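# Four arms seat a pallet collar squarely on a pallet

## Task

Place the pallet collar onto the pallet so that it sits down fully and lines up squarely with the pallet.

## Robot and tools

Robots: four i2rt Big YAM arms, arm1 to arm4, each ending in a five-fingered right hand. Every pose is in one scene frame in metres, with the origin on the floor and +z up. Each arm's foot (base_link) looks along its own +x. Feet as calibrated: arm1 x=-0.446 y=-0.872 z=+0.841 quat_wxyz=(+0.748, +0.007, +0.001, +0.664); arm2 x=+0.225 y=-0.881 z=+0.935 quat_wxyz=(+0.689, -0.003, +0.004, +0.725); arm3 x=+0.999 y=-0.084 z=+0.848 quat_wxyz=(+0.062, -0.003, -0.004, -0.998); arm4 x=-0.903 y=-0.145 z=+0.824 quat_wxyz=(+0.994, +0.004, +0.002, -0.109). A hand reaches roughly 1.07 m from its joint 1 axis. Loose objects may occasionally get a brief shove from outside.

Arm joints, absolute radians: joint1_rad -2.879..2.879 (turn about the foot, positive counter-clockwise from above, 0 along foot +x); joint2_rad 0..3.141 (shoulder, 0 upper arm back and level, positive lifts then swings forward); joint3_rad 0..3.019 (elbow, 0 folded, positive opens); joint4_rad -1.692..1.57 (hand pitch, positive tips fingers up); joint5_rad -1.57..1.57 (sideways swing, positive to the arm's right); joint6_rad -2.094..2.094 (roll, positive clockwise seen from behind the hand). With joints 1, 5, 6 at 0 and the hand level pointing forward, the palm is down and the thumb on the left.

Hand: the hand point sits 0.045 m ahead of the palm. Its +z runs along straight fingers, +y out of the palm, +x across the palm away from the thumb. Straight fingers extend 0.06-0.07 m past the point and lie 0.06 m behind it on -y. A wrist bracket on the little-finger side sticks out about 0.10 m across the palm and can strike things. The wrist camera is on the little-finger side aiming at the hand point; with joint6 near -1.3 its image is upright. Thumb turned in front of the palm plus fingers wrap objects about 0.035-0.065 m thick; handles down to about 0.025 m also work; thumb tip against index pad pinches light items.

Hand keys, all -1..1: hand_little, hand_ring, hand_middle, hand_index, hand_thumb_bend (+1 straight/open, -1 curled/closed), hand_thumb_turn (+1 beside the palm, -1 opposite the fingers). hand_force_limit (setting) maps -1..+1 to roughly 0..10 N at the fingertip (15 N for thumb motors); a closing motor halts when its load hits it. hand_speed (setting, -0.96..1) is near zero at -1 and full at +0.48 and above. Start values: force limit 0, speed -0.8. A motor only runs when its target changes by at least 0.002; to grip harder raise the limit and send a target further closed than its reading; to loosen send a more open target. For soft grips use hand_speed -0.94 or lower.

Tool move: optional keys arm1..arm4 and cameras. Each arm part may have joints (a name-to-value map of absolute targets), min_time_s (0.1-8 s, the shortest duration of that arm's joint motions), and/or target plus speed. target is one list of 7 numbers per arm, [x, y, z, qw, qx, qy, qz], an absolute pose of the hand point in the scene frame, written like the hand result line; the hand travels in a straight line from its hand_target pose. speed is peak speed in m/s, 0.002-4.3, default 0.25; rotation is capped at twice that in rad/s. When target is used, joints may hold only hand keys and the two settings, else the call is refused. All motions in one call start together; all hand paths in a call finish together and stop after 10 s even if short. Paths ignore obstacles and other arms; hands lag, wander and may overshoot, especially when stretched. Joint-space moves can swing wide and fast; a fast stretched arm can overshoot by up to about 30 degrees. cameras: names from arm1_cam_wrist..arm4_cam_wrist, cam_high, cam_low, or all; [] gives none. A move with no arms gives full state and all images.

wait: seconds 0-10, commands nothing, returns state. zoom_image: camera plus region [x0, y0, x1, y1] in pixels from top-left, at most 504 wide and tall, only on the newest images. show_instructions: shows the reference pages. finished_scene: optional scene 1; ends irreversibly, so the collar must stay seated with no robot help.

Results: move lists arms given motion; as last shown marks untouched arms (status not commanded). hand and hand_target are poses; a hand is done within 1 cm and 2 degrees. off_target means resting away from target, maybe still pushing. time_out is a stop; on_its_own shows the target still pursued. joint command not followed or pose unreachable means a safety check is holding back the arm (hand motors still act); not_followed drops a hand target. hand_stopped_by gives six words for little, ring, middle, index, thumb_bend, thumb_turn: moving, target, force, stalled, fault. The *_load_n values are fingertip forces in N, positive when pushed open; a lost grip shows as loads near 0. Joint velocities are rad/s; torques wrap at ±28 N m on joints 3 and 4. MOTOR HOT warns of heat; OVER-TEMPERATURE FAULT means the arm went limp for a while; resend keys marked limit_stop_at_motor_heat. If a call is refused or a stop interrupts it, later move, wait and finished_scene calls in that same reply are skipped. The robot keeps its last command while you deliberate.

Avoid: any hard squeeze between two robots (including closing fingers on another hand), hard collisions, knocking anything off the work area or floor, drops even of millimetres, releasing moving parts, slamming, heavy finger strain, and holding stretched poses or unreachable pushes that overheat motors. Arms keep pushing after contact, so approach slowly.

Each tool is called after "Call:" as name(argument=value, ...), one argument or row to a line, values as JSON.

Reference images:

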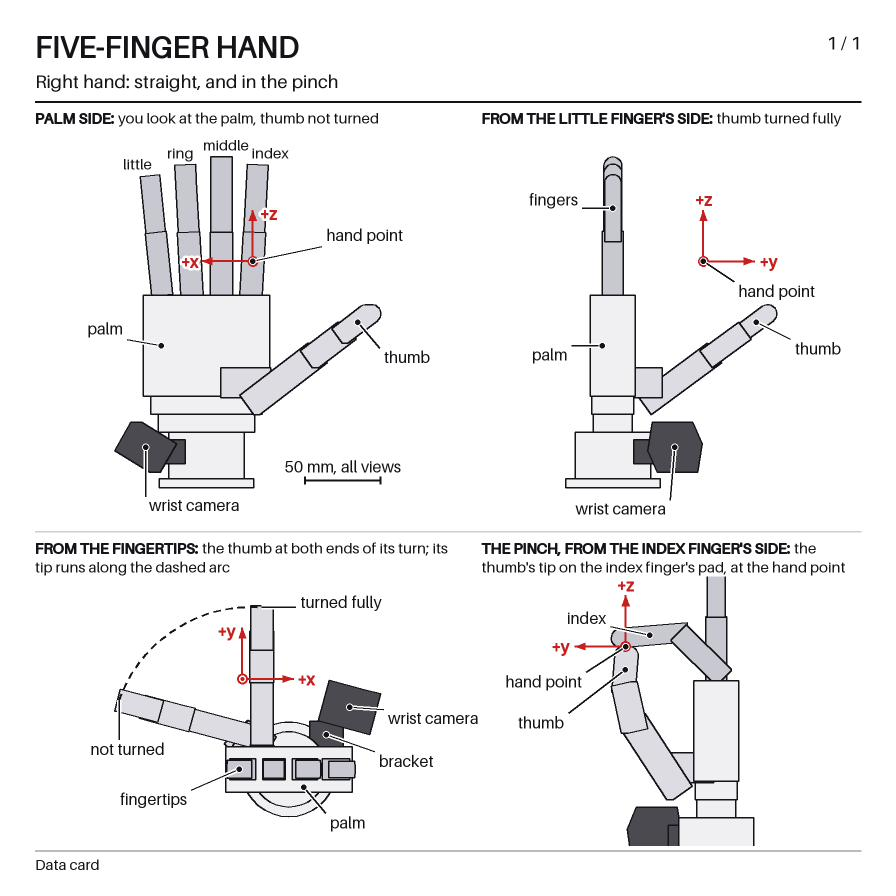

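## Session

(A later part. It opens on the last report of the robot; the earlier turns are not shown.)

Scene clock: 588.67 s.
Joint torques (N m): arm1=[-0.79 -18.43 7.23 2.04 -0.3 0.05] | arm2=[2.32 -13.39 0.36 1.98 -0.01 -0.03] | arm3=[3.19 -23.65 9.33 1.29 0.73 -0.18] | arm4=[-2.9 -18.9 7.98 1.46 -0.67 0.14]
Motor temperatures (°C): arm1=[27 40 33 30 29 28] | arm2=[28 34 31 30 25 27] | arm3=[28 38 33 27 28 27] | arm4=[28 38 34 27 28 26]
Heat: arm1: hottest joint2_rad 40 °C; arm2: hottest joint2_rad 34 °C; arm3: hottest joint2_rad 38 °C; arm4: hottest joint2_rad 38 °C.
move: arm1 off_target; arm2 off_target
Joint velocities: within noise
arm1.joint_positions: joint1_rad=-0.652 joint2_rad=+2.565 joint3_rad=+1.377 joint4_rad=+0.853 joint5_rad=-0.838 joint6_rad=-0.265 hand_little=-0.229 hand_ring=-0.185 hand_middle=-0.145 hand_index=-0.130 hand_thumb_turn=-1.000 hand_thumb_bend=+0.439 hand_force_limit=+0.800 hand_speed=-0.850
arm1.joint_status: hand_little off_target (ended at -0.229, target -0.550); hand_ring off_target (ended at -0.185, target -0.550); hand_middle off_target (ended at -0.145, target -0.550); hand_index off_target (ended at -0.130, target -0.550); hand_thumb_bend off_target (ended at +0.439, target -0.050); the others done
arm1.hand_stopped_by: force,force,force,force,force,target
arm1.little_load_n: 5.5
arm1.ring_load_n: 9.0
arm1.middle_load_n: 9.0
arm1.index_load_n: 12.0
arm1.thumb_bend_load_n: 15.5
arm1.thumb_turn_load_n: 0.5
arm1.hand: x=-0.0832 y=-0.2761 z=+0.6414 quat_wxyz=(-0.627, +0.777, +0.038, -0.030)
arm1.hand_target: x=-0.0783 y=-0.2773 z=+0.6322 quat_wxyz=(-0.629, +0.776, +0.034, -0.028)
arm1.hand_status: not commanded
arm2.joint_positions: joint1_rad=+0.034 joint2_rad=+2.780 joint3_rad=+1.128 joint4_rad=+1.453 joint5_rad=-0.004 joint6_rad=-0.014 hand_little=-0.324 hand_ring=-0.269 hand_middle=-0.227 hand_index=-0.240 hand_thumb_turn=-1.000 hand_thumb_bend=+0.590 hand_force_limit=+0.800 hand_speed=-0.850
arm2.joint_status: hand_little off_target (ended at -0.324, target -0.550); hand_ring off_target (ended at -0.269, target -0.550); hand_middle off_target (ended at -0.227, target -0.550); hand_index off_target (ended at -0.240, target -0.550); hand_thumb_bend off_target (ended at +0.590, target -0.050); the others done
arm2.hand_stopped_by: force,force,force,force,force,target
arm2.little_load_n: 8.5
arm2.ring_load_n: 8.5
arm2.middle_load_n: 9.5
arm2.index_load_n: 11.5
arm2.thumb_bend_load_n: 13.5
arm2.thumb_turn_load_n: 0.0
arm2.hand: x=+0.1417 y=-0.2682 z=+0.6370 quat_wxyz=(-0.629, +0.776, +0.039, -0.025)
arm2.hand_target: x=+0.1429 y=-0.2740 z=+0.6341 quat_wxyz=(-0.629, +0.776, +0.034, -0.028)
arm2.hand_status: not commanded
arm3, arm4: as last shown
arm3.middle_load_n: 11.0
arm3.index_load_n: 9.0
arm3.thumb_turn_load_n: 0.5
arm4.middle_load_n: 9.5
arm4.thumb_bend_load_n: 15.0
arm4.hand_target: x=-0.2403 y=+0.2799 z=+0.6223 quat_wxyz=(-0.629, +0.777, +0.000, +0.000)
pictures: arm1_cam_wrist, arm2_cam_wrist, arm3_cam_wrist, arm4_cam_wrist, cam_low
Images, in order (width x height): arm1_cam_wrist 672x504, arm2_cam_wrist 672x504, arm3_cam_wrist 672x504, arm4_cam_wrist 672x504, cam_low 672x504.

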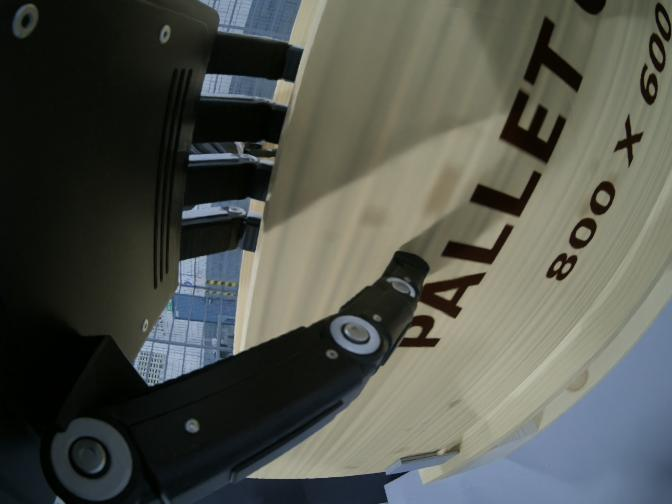

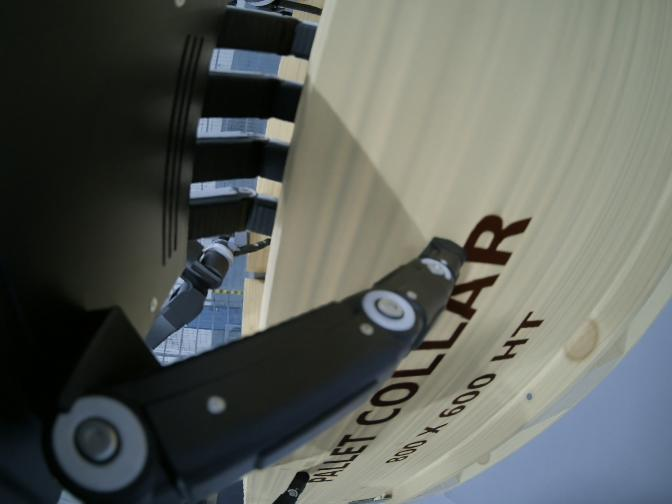

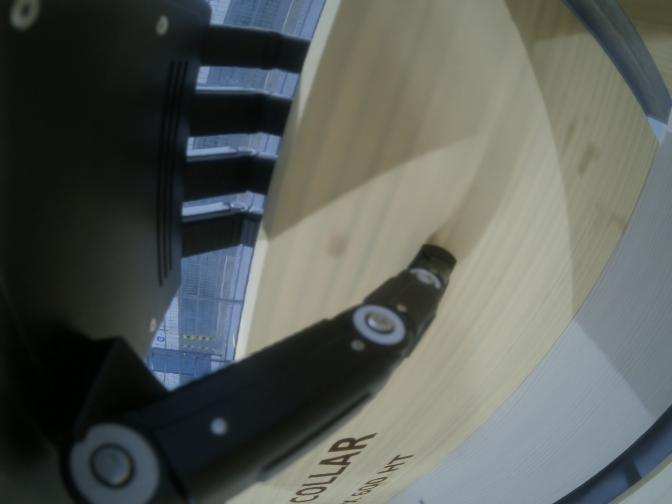

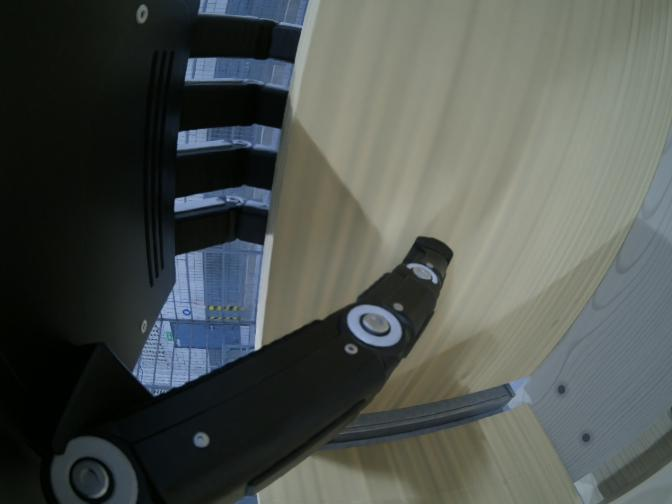

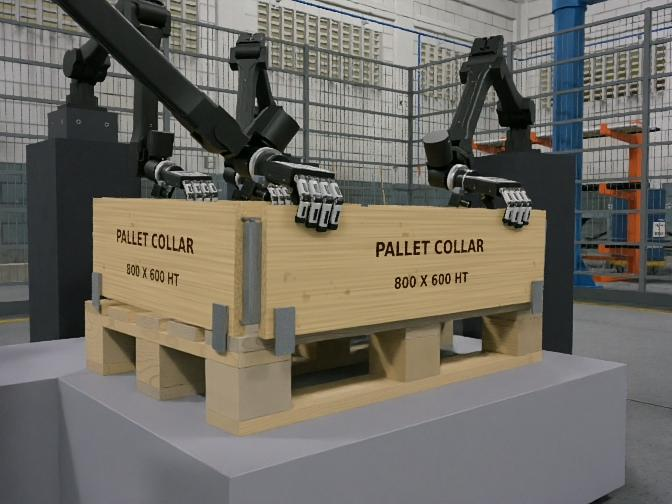

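Call:
move(
  arm3={"target":[0.252,0.316,0.665,0.629,-0.777,0,0],"speed":0.06},
  arm4={"target":[-0.242,0.290,0.675,0.629,-0.777,0,0],"speed":0.06},
)

Call:
move(
  arm3={"target":[0.252,0.316,0.690,0.629,-0.777,0,0],"speed":0.05},
  arm4={"target":[-0.242,0.290,0.700,0.629,-0.777,0,0],"speed":0.05},
  cameras=["arm4_cam_wrist","arm3_cam_wrist","cam_low"],
)

Call:
zoom_image(
  camera="cam_low",
  region=[190, 290, 310, 380],
)

Scene clock: 590.30 s.
Joint torques (N m): arm1=[-1.03 -18.02 7.16 2.1 -0.32 0.06] | arm2=[2.26 -13.51 0.38 1.94 -0.01 -0.04] | arm3=[3.14 -30.56 6.11 0.53 2.03 -0.44] | arm4=[-2.14 -24.94 5.98 0.7 -1.58 0.49]
Motor temperatures (°C): arm1=[27 40 33 30 29 28] | arm2=[28 34 31 30 25 27] | arm3=[28 38 33 27 28 27] | arm4=[28 38 34 27 28 26]
Heat: arm1: hottest joint2_rad 40 °C; arm2: hottest joint2_rad 34 °C; arm3: hottest joint2_rad 38 °C; arm4: hottest joint2_rad 38 °C.
move: arm3 off_target; arm4 off_target
Joint velocities: within noise
arm1, arm2: as last shown
arm1.index_load_n: 11.5
arm2.little_load_n: 8.0
arm2.middle_load_n: 9.0
arm3.joint_positions: joint1_rad=-0.444 joint2_rad=+2.828 joint3_rad=+2.090 joint4_rad=+0.110 joint5_rad=+1.166 joint6_rad=+0.613 hand_little=-0.256 hand_ring=-0.226 hand_middle=-0.220 hand_index=-0.240 hand_thumb_turn=-1.000 hand_thumb_bend=+0.610 hand_force_limit=+0.900 hand_speed=-0.850
arm3.joint_status: not commanded
arm3.hand_stopped_by: force,force,force,force,force,target
arm3.little_load_n: 0.5
arm3.ring_load_n: 3.0
arm3.middle_load_n: 9.5
arm3.index_load_n: 11.0
arm3.thumb_bend_load_n: 15.5
arm3.thumb_turn_load_n: 3.0
arm3.hand: x=+0.2558 y=+0.3241 z=+0.6281 quat_wxyz=(+0.617, -0.787, +0.006, +0.014)
arm3.hand_target: x=+0.2505 y=+0.3170 z=+0.6632 quat_wxyz=(+0.629, -0.778, +0.001, +0.000)
arm3.hand_status: off_target (0.038 m and 2.6 deg from the pose sent, 0.042 m and 0.8 deg at the start)
arm4.joint_positions: joint1_rad=+0.599 joint2_rad=+2.729 joint3_rad=+1.966 joint4_rad=+0.176 joint5_rad=-1.123 joint6_rad=-0.574 hand_little=-0.256 hand_ring=-0.228 hand_middle=-0.198 hand_index=-0.214 hand_thumb_turn=-1.000 hand_thumb_bend=+0.522 hand_force_limit=+0.900 hand_speed=-0.850
arm4.joint_status: not commanded
arm4.hand_stopped_by: force,force,force,force,force,target
arm4.little_load_n: 11.5
arm4.ring_load_n: 11.0
arm4.middle_load_n: 8.0
arm4.index_load_n: 5.5
arm4.thumb_bend_load_n: 16.0
arm4.thumb_turn_load_n: 0.0
arm4.hand: x=-0.2505 y=+0.3018 z=+0.6347 quat_wxyz=(-0.620, +0.785, +0.012, +0.010)
arm4.hand_target: x=-0.2410 y=+0.2911 z=+0.6732 quat_wxyz=(-0.629, +0.777, +0.001, +0.000)
arm4.hand_status: off_target (0.043 m and 2.2 deg from the pose sent, 0.044 m and 2.1 deg at the start)
pictures: none

Scene clock: 591.37 s.
Joint torques (N m): arm1=[-1.08 -17.85 7.2 2.03 -0.29 0.09] | arm2=[2.2 -13.57 0.44 1.92 -0.01 -0.05] | arm3=[3.14 -31.85 6.54 0.28 2.19 -0.59] | arm4=[-2.43 -26.81 6.13 0.4 -2.06 0.78]
Motor temperatures (°C): arm1=[27 40 33 30 29 28] | arm2=[28 34 31 30 25 27] | arm3=[28 38 32 27 29 27] | arm4=[28 38 34 27 28 26]
Heat: arm1: hottest joint2_rad 40 °C; arm2: hottest joint2_rad 34 °C; arm3: hottest joint2_rad 38 °C; arm4: hottest joint2_rad 38 °C.
move: arm3 off_target; arm4 off_target
Joint velocities: within noise
arm1, arm2: as last shown
arm1.little_load_n: 5.0
arm3.joint_positions: joint1_rad=-0.447 joint2_rad=+2.800 joint3_rad=+2.056 joint4_rad=+0.098 joint5_rad=+1.160 joint6_rad=+0.627 hand_little=-0.256 hand_ring=-0.226 hand_middle=-0.220 hand_index=-0.240 hand_thumb_turn=-1.000 hand_thumb_bend=+0.610 hand_force_limit=+0.900 hand_speed=-0.850
arm3.joint_status: not commanded
arm3.hand_stopped_by: force,force,force,force,force,target
arm3.little_load_n: 0.0
arm3.ring_load_n: 3.0
arm3.middle_load_n: 9.5
arm3.index_load_n: 11.0
arm3.thumb_bend_load_n: 14.0
arm3.thumb_turn_load_n: 5.0
arm3.hand: x=+0.2606 y=+0.3242 z=+0.6345 quat_wxyz=(+0.613, -0.790, +0.006, +0.013)
arm3.hand_target: x=+0.2496 y=+0.3175 z=+0.6867 quat_wxyz=(+0.628, -0.778, +0.001, +0.000)
arm3.hand_status: off_target (0.057 m and 2.9 deg from the pose sent, 0.063 m and 2.6 deg at the start)
arm4.joint_positions: joint1_rad=+0.604 joint2_rad=+2.711 joint3_rad=+1.948 joint4_rad=+0.150 joint5_rad=-1.108 joint6_rad=-0.607 hand_little=-0.256 hand_ring=-0.228 hand_middle=-0.198 hand_index=-0.214 hand_thumb_turn=-1.000 hand_thumb_bend=+0.522 hand_force_limit=+0.900 hand_speed=-0.850
arm4.joint_status: not commanded
arm4.hand_stopped_by: force,force,force,force,force,target
arm4.little_load_n: 9.5
arm4.ring_load_n: 10.0
arm4.middle_load_n: 7.5
arm4.index_load_n: 5.0
arm4.thumb_bend_load_n: 16.5
arm4.thumb_turn_load_n: -0.5
arm4.hand: x=-0.2534 y=+0.3019 z=+0.6365 quat_wxyz=(-0.613, +0.790, +0.016, +0.013)
arm4.hand_target: x=-0.2402 y=+0.2919 z=+0.6960 quat_wxyz=(-0.628, +0.778, +0.002, +0.000)
arm4.hand_status: off_target (0.066 m and 3.4 deg from the pose sent, 0.067 m and 2.2 deg at the start)
pictures: arm3_cam_wrist, arm4_cam_wrist, cam_low
Images, in order (width x height): arm3_cam_wrist 672x504, arm4_cam_wrist 672x504, cam_low 672x504.

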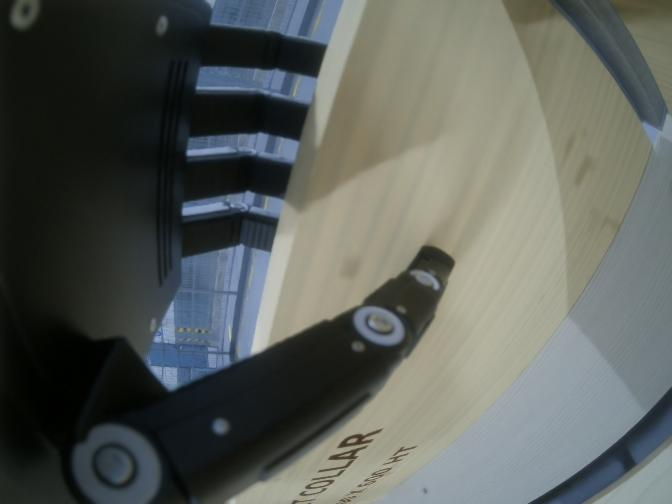

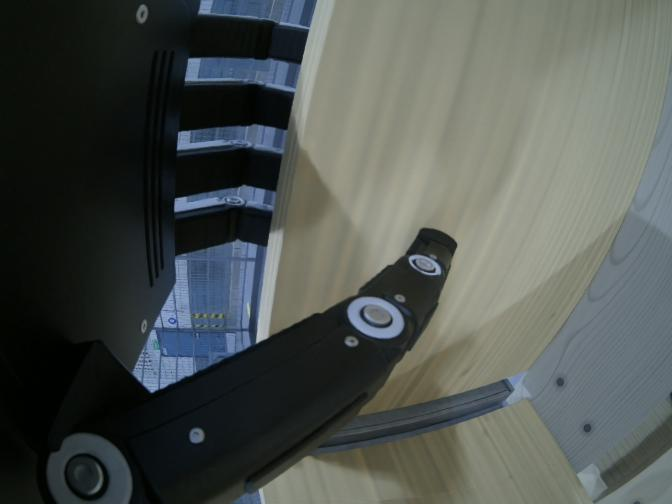

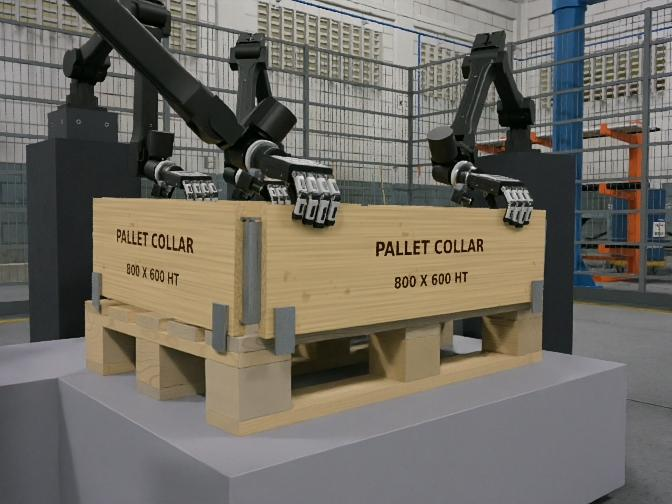

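Scaled by 4.200 from the camera's image (finer frame: 960x720).

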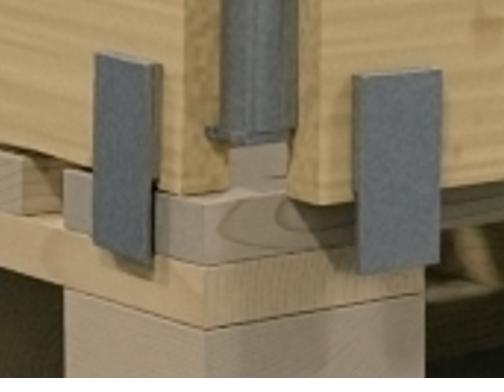

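Call:
move(
  arm3={"target":[0.252,0.300,0.702,0.629,-0.777,0,0],"speed":0.05},
  arm4={"target":[-0.242,0.272,0.716,0.629,-0.777,0,0],"speed":0.05},
  arm1={"target":[-0.085,-0.300,0.645,0.629,-0.776,-0.034,0.028],"speed":0.05},
  arm2={"target":[0.135,-0.297,0.646,0.629,-0.776,-0.034,0.028],"speed":0.05},
  cameras=["arm4_cam_wrist","arm3_cam_wrist","cam_low"],
)

Call:
zoom_image(
  camera="cam_low",
  region=[190, 290, 310, 380],
)

Call:
zoom_image(
  camera="cam_low",
  region=[480, 270, 600, 360],
)

Scene clock: 592.77 s.
Joint torques (N m): arm1=[-1.96 -21.3 2.25 1.99 -1.11 0.08] | arm2=[4.01 -15.33 -3.56 3.23 0.29 0.01] | arm3=[4.31 -31.62 6.94 0.36 2.46 -0.52] | arm4=[-4.25 -27.05 6.26 0.4 -2.26 0.78]
Motor temperatures (°C): arm1=[27 40 33 30 29 28] | arm2=[28 34 31 30 25 27] | arm3=[28 39 32 27 29 27] | arm4=[28 39 34 27 28 26]
Heat: arm1: hottest joint2_rad 40 °C; arm2: hottest joint2_rad 34 °C; arm3: hottest joint2_rad 39 °C; arm4: hottest joint2_rad 39 °C.
move: arm1 off_target; arm2 off_target; arm3 off_target; arm4 off_target
Joint velocities: within noise
arm1.joint_positions: joint1_rad=-0.654 joint2_rad=+2.560 joint3_rad=+1.347 joint4_rad=+0.884 joint5_rad=-0.833 joint6_rad=-0.276 hand_little=-0.229 hand_ring=-0.185 hand_middle=-0.145 hand_index=-0.130 hand_thumb_turn=-1.000 hand_thumb_bend=+0.439 hand_force_limit=+0.800 hand_speed=-0.850
arm1.joint_status: not commanded
arm1.hand_stopped_by: force,force,force,force,force,target
arm1.little_load_n: 8.0
arm1.ring_load_n: 10.5
arm1.middle_load_n: 9.5
arm1.index_load_n: 11.5
arm1.thumb_bend_load_n: 16.0
arm1.thumb_turn_load_n: 0.5
arm1.hand: x=-0.0866 y=-0.2825 z=+0.6408 quat_wxyz=(-0.629, +0.776, +0.042, -0.022)
arm1.hand_target: x=-0.0850 y=-0.2992 z=+0.6445 quat_wxyz=(-0.629, +0.776, +0.034, -0.028)
arm1.hand_status: off_target (0.018 m and 1.2 deg from the pose sent, 0.024 m and 0.6 deg at the start)
arm2.joint_positions: joint1_rad=+0.039 joint2_rad=+2.780 joint3_rad=+1.108 joint4_rad=+1.467 joint5_rad=+0.010 joint6_rad=-0.013 hand_little=-0.324 hand_ring=-0.269 hand_middle=-0.227 hand_index=-0.240 hand_thumb_turn=-1.000 hand_thumb_bend=+0.590 hand_force_limit=+0.800 hand_speed=-0.850
arm2.joint_status: not commanded
arm2.hand_stopped_by: force,force,force,force,force,target
arm2.little_load_n: 9.5
arm2.ring_load_n: 9.5
arm2.middle_load_n: 10.0
arm2.index_load_n: 12.0
arm2.thumb_bend_load_n: 13.0
arm2.thumb_turn_load_n: 0.0
arm2.hand: x=+0.1415 y=-0.2764 z=+0.6363 quat_wxyz=(-0.627, +0.778, +0.036, -0.021)
arm2.hand_target: x=+0.1351 y=-0.2955 z=+0.6452 quat_wxyz=(-0.629, +0.776, +0.034, -0.028)
arm2.hand_status: off_target (0.024 m and 0.9 deg from the pose sent, 0.031 m and 0.7 deg at the start)
arm3.joint_positions: joint1_rad=-0.443 joint2_rad=+2.767 joint3_rad=+2.019 joint4_rad=+0.064 joint5_rad=+1.169 joint6_rad=+0.657 hand_little=-0.256 hand_ring=-0.226 hand_middle=-0.220 hand_index=-0.240 hand_thumb_turn=-1.000 hand_thumb_bend=+0.610 hand_force_limit=+0.900 hand_speed=-0.850
arm3.joint_status: not commanded
arm3.hand_stopped_by: force,force,force,force,force,target
arm3.little_load_n: 1.0
arm3.ring_load_n: 3.0
arm3.middle_load_n: 9.0
arm3.index_load_n: 8.5
arm3.thumb_bend_load_n: 14.5
arm3.thumb_turn_load_n: 4.5
arm3.hand: x=+0.2677 y=+0.3200 z=+0.6421 quat_wxyz=(+0.610, -0.792, +0.007, +0.006)
arm3.hand_target: x=+0.2497 y=+0.3018 z=+0.6980 quat_wxyz=(+0.628, -0.778, +0.001, +0.000)
arm3.hand_status: off_target (0.065 m and 2.9 deg from the pose sent, 0.072 m and 2.9 deg at the start)
arm4.joint_positions: joint1_rad=+0.602 joint2_rad=+2.672 joint3_rad=+1.905 joint4_rad=+0.118 joint5_rad=-1.122 joint6_rad=-0.639 hand_little=-0.256 hand_ring=-0.228 hand_middle=-0.198 hand_index=-0.214 hand_thumb_turn=-1.000 hand_thumb_bend=+0.522 hand_force_limit=+0.900 hand_speed=-0.850
arm4.joint_status: not commanded
arm4.hand_stopped_by: force,force,force,force,force,target
arm4.little_load_n: 6.5
arm4.ring_load_n: 8.5
arm4.middle_load_n: 8.5
arm4.index_load_n: 7.0
arm4.thumb_bend_load_n: 14.5
arm4.thumb_turn_load_n: -0.5
arm4.hand: x=-0.2626 y=+0.2973 z=+0.6471 quat_wxyz=(-0.611, +0.792, +0.021, +0.006)
arm4.hand_target: x=-0.2404 y=+0.2746 z=+0.7112 quat_wxyz=(-0.628, +0.778, +0.002, +0.000)
arm4.hand_status: off_target (0.076 m and 3.7 deg from the pose sent, 0.086 m and 3.4 deg at the start)
pictures: arm3_cam_wrist, arm4_cam_wrist, cam_low
Images, in order (width x height): arm3_cam_wrist 672x504, arm4_cam_wrist 672x504, cam_low 672x504.

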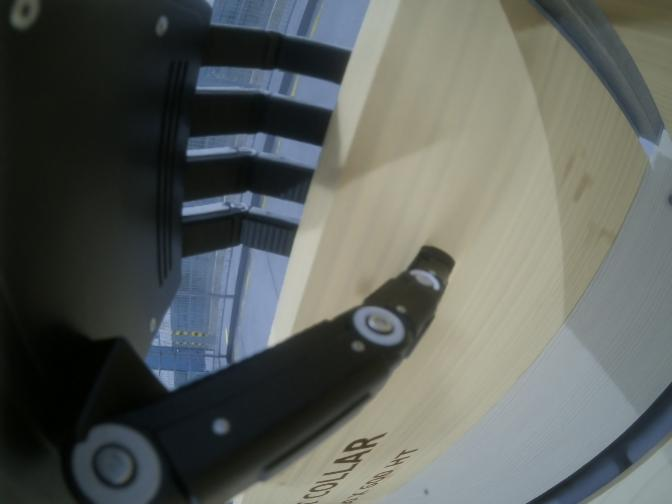

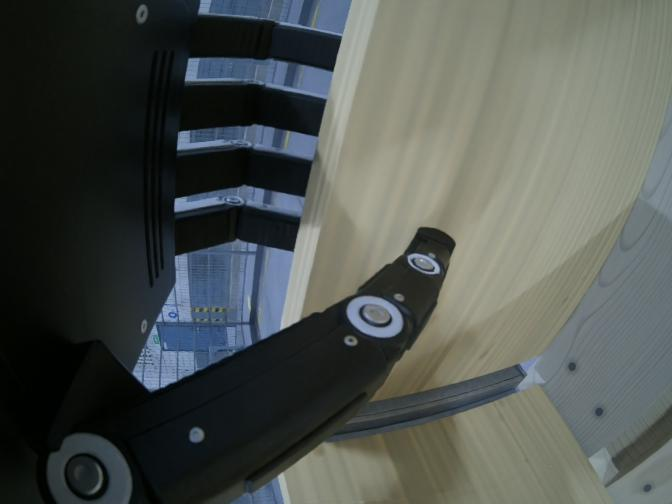

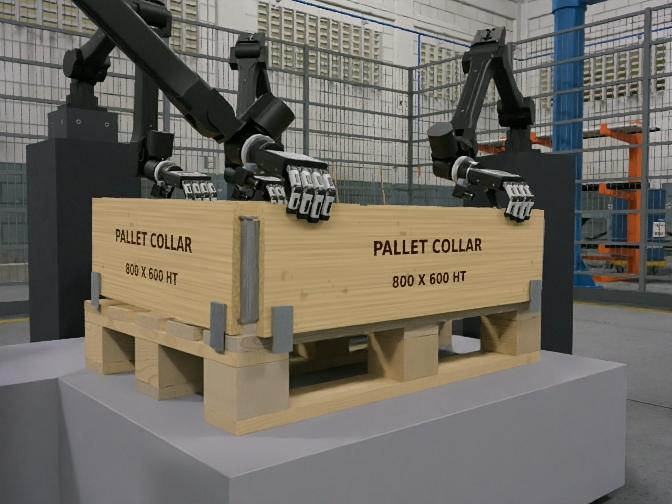

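Scaled by 4.200 from the camera's image (finer frame: 960x720).

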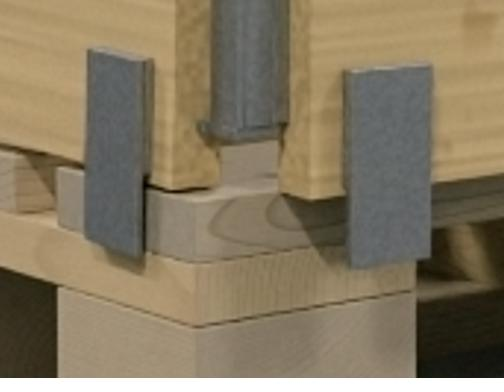

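Scaled by 4.200 from the camera's image (finer frame: 960x720).

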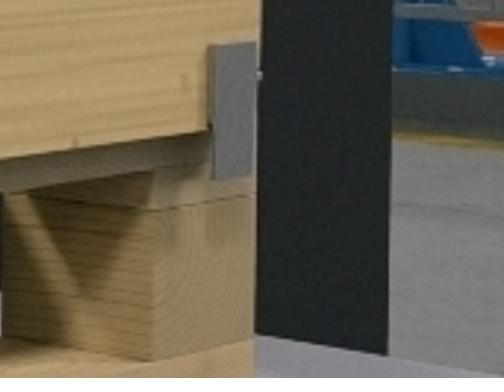

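Call:
move(
  arm1={"target":[-0.085,-0.295,0.664,0.629,-0.776,-0.034,0.028],"speed":0.04},
  arm2={"target":[0.135,-0.290,0.662,0.629,-0.776,-0.034,0.028],"speed":0.04},
  cameras=["cam_low","arm1_cam_wrist"],
)

Call:
zoom_image(
  camera="cam_low",
  region=[190, 290, 310, 380],
)

Call:
zoom_image(
  camera="cam_low",
  region=[70, 250, 190, 340],
)

Scene clock: 594.10 s.
Joint torques (N m): arm1=[-0.62 -24 1.94 1.52 -1.39 0.24] | arm2=[3.78 -18.02 -4.38 2.45 0.24 0] | arm3=[4.25 -32.15 6.69 0.23 2.43 -0.56] | arm4=[-4.25 -27.11 6.26 0.4 -2.26 0.78]
Motor temperatures (°C): arm1=[27 40 33 30 29 28] | arm2=[28 34 31 30 25 27] | arm3=[28 38 32 27 30 27] | arm4=[28 39 34 27 29 26]
Heat: arm1: hottest joint2_rad 40 °C; arm2: hottest joint2_rad 34 °C; arm3: hottest joint2_rad 38 °C; arm4: hottest joint2_rad 39 °C.
move: arm1 off_target; arm2 off_target
Joint velocities: within noise
arm1.joint_positions: joint1_rad=-0.651 joint2_rad=+2.549 joint3_rad=+1.340 joint4_rad=+0.873 joint5_rad=-0.819 joint6_rad=-0.286 hand_little=-0.229 hand_ring=-0.185 hand_middle=-0.145 hand_index=-0.130 hand_thumb_turn=-1.000 hand_thumb_bend=+0.439 hand_force_limit=+0.800 hand_speed=-0.850
arm1.joint_status: not commanded
arm1.hand_stopped_by: force,force,force,force,force,target
arm1.little_load_n: 9.5
arm1.ring_load_n: 11.0
arm1.middle_load_n: 9.5
arm1.index_load_n: 9.5
arm1.thumb_bend_load_n: 17.0
arm1.thumb_turn_load_n: 0.0
arm1.hand: x=-0.0863 y=-0.2824 z=+0.6425 quat_wxyz=(-0.626, +0.779, +0.041, -0.017)
arm1.hand_target: x=-0.0847 y=-0.2940 z=+0.6627 quat_wxyz=(-0.629, +0.776, +0.034, -0.028)
arm1.hand_status: off_target (0.025 m and 1.6 deg from the pose sent, 0.026 m and 1.1 deg at the start)
arm2.joint_positions: joint1_rad=+0.039 joint2_rad=+2.775 joint3_rad=+1.105 joint4_rad=+1.463 joint5_rad=+0.010 joint6_rad=-0.013 hand_little=-0.324 hand_ring=-0.269 hand_middle=-0.227 hand_index=-0.240 hand_thumb_turn=-1.000 hand_thumb_bend=+0.591 hand_force_limit=+0.800 hand_speed=-0.850
arm2.joint_status: not commanded
arm2.hand_stopped_by: force,force,force,force,force,target
arm2.little_load_n: 9.0
arm2.ring_load_n: 9.0
arm2.middle_load_n: 9.5
arm2.index_load_n: 11.0
arm2.thumb_bend_load_n: 14.5
arm2.thumb_turn_load_n: 0.5
arm2.hand: x=+0.1416 y=-0.2761 z=+0.6377 quat_wxyz=(-0.626, +0.779, +0.036, -0.021)
arm2.hand_target: x=+0.1350 y=-0.2886 z=+0.6599 quat_wxyz=(-0.629, +0.776, +0.034, -0.028)
arm2.hand_status: off_target (0.029 m and 1.0 deg from the pose sent, 0.030 m and 0.9 deg at the start)
arm3, arm4: as last shown
arm3.hand: x=+0.2676 y=+0.3200 z=+0.6424 quat_wxyz=(+0.610, -0.792, +0.008, +0.006)
arm3.hand_target: x=+0.2496 y=+0.3018 z=+0.6983 quat_wxyz=(+0.628, -0.778, +0.001, +0.000)
arm4.little_load_n: 6.0
arm4.index_load_n: 7.5
arm4.thumb_turn_load_n: -1.0
arm4.hand: x=-0.2627 y=+0.2973 z=+0.6471 quat_wxyz=(-0.611, +0.792, +0.021, +0.006)
arm4.hand_target: x=-0.2404 y=+0.2746 z=+0.7113 quat_wxyz=(-0.628, +0.778, +0.002, +0.000)
pictures: arm1_cam_wrist, cam_low
Images, in order (width x height): arm1_cam_wrist 672x504, cam_low 672x504.

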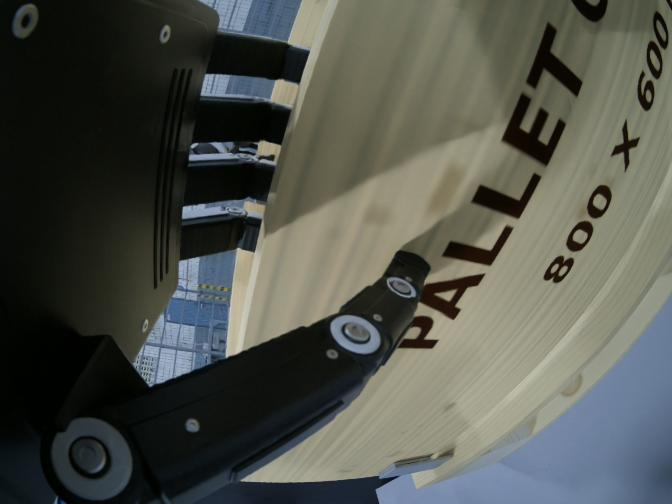

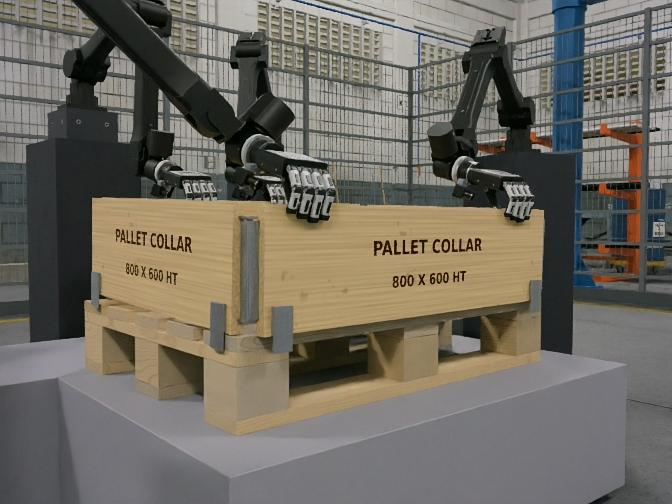

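Scaled by 4.200 from the camera's image (finer frame: 960x720).

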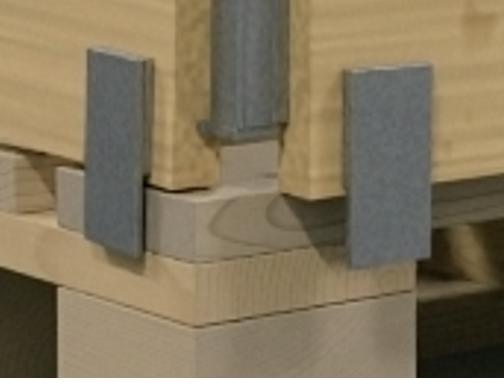

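Scaled by 4.200 from the camera's image (finer frame: 960x720).

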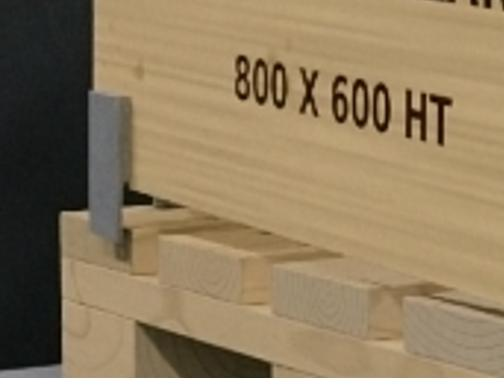

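Call:
move(
  arm1={"target":[-0.085,-0.318,0.668,0.629,-0.776,-0.034,0.028],"speed":0.04},
  arm2={"target":[0.135,-0.313,0.668,0.629,-0.776,-0.034,0.028],"speed":0.04},
  arm3={"target":[0.252,0.285,0.704,0.629,-0.777,0,0],"speed":0.04},
  arm4={"target":[-0.242,0.258,0.716,0.629,-0.777,0,0],"speed":0.04},
  cameras=["cam_low","arm1_cam_wrist","arm3_cam_wrist","arm4_cam_wrist"],
)

Call:
zoom_image(
  camera="cam_low",
  region=[190, 290, 310, 380],
)

Call:
zoom_image(
  camera="cam_low",
  region=[480, 270, 600, 360],
)

Scene clock: 595.60 s.
Joint torques (N m): arm1=[-1.9 -23.3 2.09 2.09 -1.64 0.32] | arm2=[3.37 -16.67 -4.66 3.74 0.22 0.01] | arm3=[3.25 -31.38 7.17 0.36 2.17 -0.47] | arm4=[-3.31 -26.7 6.72 0.53 -2.03 0.74]
Motor temperatures (°C): arm1=[27 40 33 30 29 28] | arm2=[28 34 31 30 25 27] | arm3=[28 39 32 27 30 27] | arm4=[28 39 34 27 29 26]
Heat: arm1: hottest joint2_rad 40 °C; arm2: hottest joint2_rad 34 °C; arm3: hottest joint2_rad 39 °C; arm4: hottest joint2_rad 39 °C.
move: arm1 off_target; arm2 off_target; arm3 off_target; arm4 off_target
Joint velocities: within noise
arm1.joint_positions: joint1_rad=-0.672 joint2_rad=+2.521 joint3_rad=+1.277 joint4_rad=+0.873 joint5_rad=-0.841 joint6_rad=-0.312 hand_little=-0.229 hand_ring=-0.185 hand_middle=-0.145 hand_index=-0.130 hand_thumb_turn=-1.000 hand_thumb_bend=+0.439 hand_force_limit=+0.800 hand_speed=-0.850
arm1.joint_status: not commanded
arm1.hand_stopped_by: force,force,force,force,force,target
arm1.little_load_n: 5.0
arm1.ring_load_n: 9.0
arm1.middle_load_n: 9.0
arm1.index_load_n: 10.5
arm1.thumb_bend_load_n: 16.0
arm1.thumb_turn_load_n: 1.0
arm1.hand: x=-0.0914 y=-0.3059 z=+0.6423 quat_wxyz=(-0.619, +0.784, +0.041, -0.020)
arm1.hand_target: x=-0.0848 y=-0.3170 z=+0.6664 quat_wxyz=(-0.629, +0.776, +0.035, -0.028)
arm1.hand_status: off_target (0.029 m and 1.9 deg from the pose sent, 0.044 m and 1.6 deg at the start)
arm2.joint_positions: joint1_rad=+0.049 joint2_rad=+2.760 joint3_rad=+1.037 joint4_rad=+1.481 joint5_rad=+0.016 joint6_rad=-0.013 hand_little=-0.324 hand_ring=-0.269 hand_middle=-0.227 hand_index=-0.240 hand_thumb_turn=-1.000 hand_thumb_bend=+0.591 hand_force_limit=+0.800 hand_speed=-0.850
arm2.joint_status: not commanded
arm2.hand_stopped_by: force,force,force,force,force,target
arm2.little_load_n: 5.0
arm2.ring_load_n: 7.0
arm2.middle_load_n: 9.0
arm2.index_load_n: 11.0
arm2.thumb_bend_load_n: 12.5
arm2.thumb_turn_load_n: 2.0
arm2.hand: x=+0.1392 y=-0.3017 z=+0.6375 quat_wxyz=(-0.613, +0.789, +0.039, -0.021)
arm2.hand_target: x=+0.1350 y=-0.3112 z=+0.6655 quat_wxyz=(-0.629, +0.776, +0.034, -0.028)
arm2.hand_status: off_target (0.033 m and 2.6 deg from the pose sent, 0.048 m and 0.9 deg at the start)
arm3.joint_positions: joint1_rad=-0.409 joint2_rad=+2.751 joint3_rad=+1.991 joint4_rad=+0.029 joint5_rad=+1.194 joint6_rad=+0.688 hand_little=-0.256 hand_ring=-0.227 hand_middle=-0.220 hand_index=-0.240 hand_thumb_turn=-1.000 hand_thumb_bend=+0.610 hand_force_limit=+0.900 hand_speed=-0.850
arm3.joint_status: not commanded
arm3.hand_stopped_by: force,force,force,force,force,target
arm3.little_load_n: 0.0
arm3.ring_load_n: 0.5
arm3.middle_load_n: 8.0
arm3.index_load_n: 10.0
arm3.thumb_bend_load_n: 14.5
arm3.thumb_turn_load_n: 7.0
arm3.hand: x=+0.2672 y=+0.2935 z=+0.6420 quat_wxyz=(+0.611, -0.792, -0.002, +0.001)
arm3.hand_target: x=+0.2505 y=+0.2863 z=+0.7007 quat_wxyz=(+0.628, -0.778, +0.001, +0.000)
arm3.hand_status: off_target (0.064 m and 2.7 deg from the pose sent, 0.073 m and 2.9 deg at the start)
arm4.joint_positions: joint1_rad=+0.572 joint2_rad=+2.655 joint3_rad=+1.874 joint4_rad=+0.096 joint5_rad=-1.145 joint6_rad=-0.664 hand_little=-0.256 hand_ring=-0.228 hand_middle=-0.198 hand_index=-0.214 hand_thumb_turn=-1.000 hand_thumb_bend=+0.522 hand_force_limit=+0.900 hand_speed=-0.850
arm4.joint_status: not commanded
arm4.hand_stopped_by: force,force,force,force,force,target
arm4.little_load_n: 5.0
arm4.ring_load_n: 8.0
arm4.middle_load_n: 8.0
arm4.index_load_n: 6.5
arm4.thumb_bend_load_n: 15.5
arm4.thumb_turn_load_n: -1.0
arm4.hand: x=-0.2626 y=+0.2748 z=+0.6474 quat_wxyz=(-0.611, +0.792, +0.015, +0.002)
arm4.hand_target: x=-0.2409 y=+0.2596 z=+0.7120 quat_wxyz=(-0.628, +0.778, +0.002, +0.000)
arm4.hand_status: off_target (0.074 m and 3.1 deg from the pose sent, 0.082 m and 3.7 deg at the start)
pictures: arm1_cam_wrist, arm3_cam_wrist, arm4_cam_wrist, cam_low
Images, in order (width x height): arm1_cam_wrist 672x504, arm3_cam_wrist 672x504, arm4_cam_wrist 672x504, cam_low 672x504.

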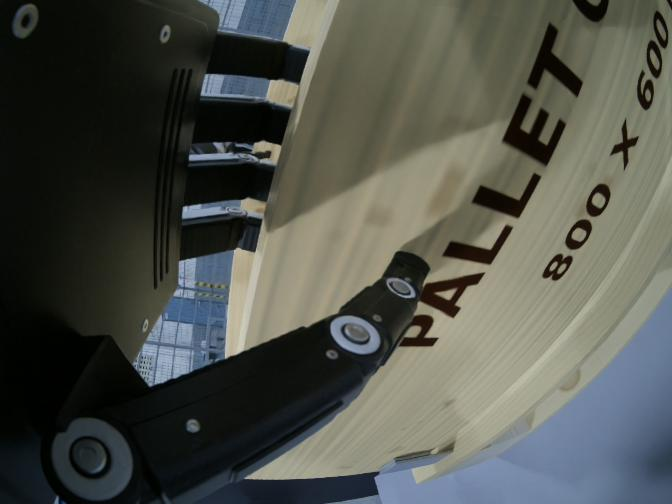

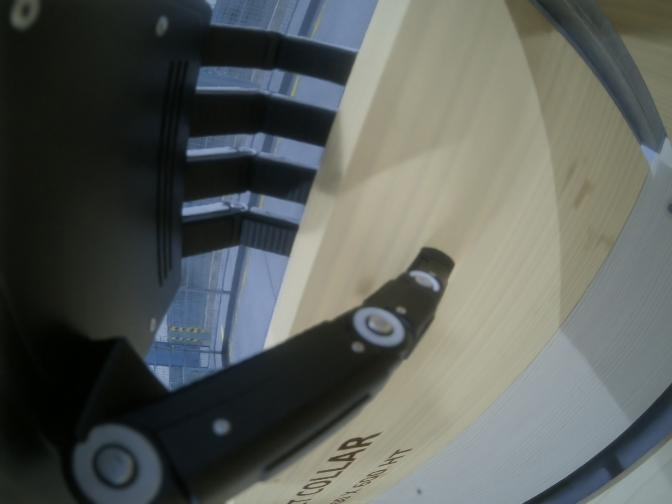

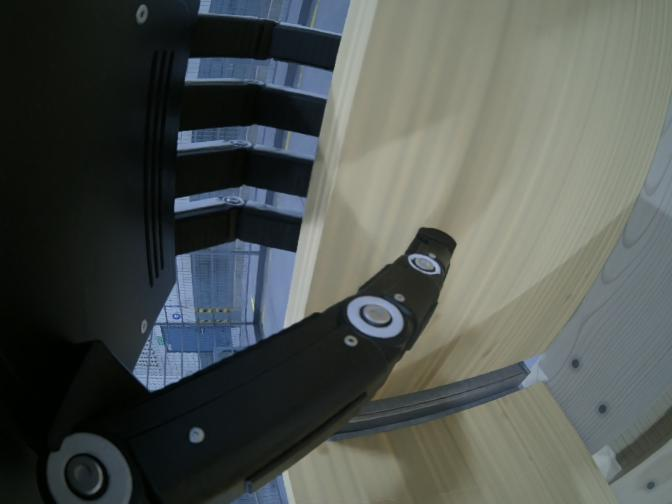

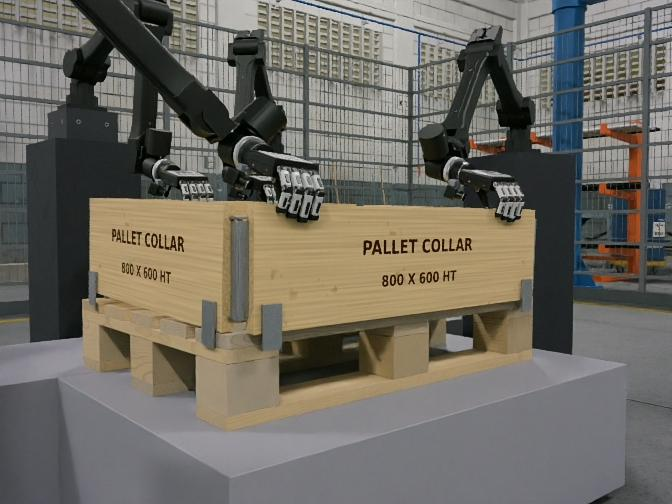

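Scaled by 4.200 from the camera's image (finer frame: 960x720).

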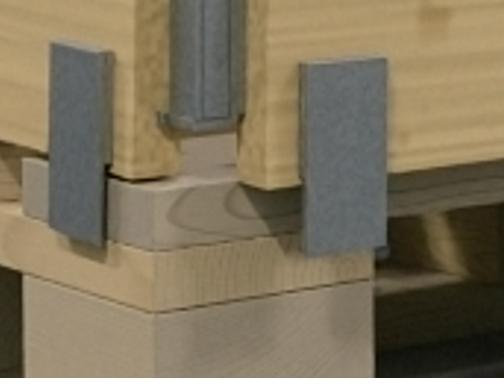

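Scaled by 4.200 from the camera's image (finer frame: 960x720).

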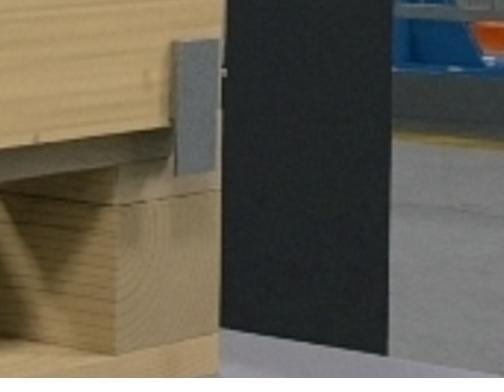

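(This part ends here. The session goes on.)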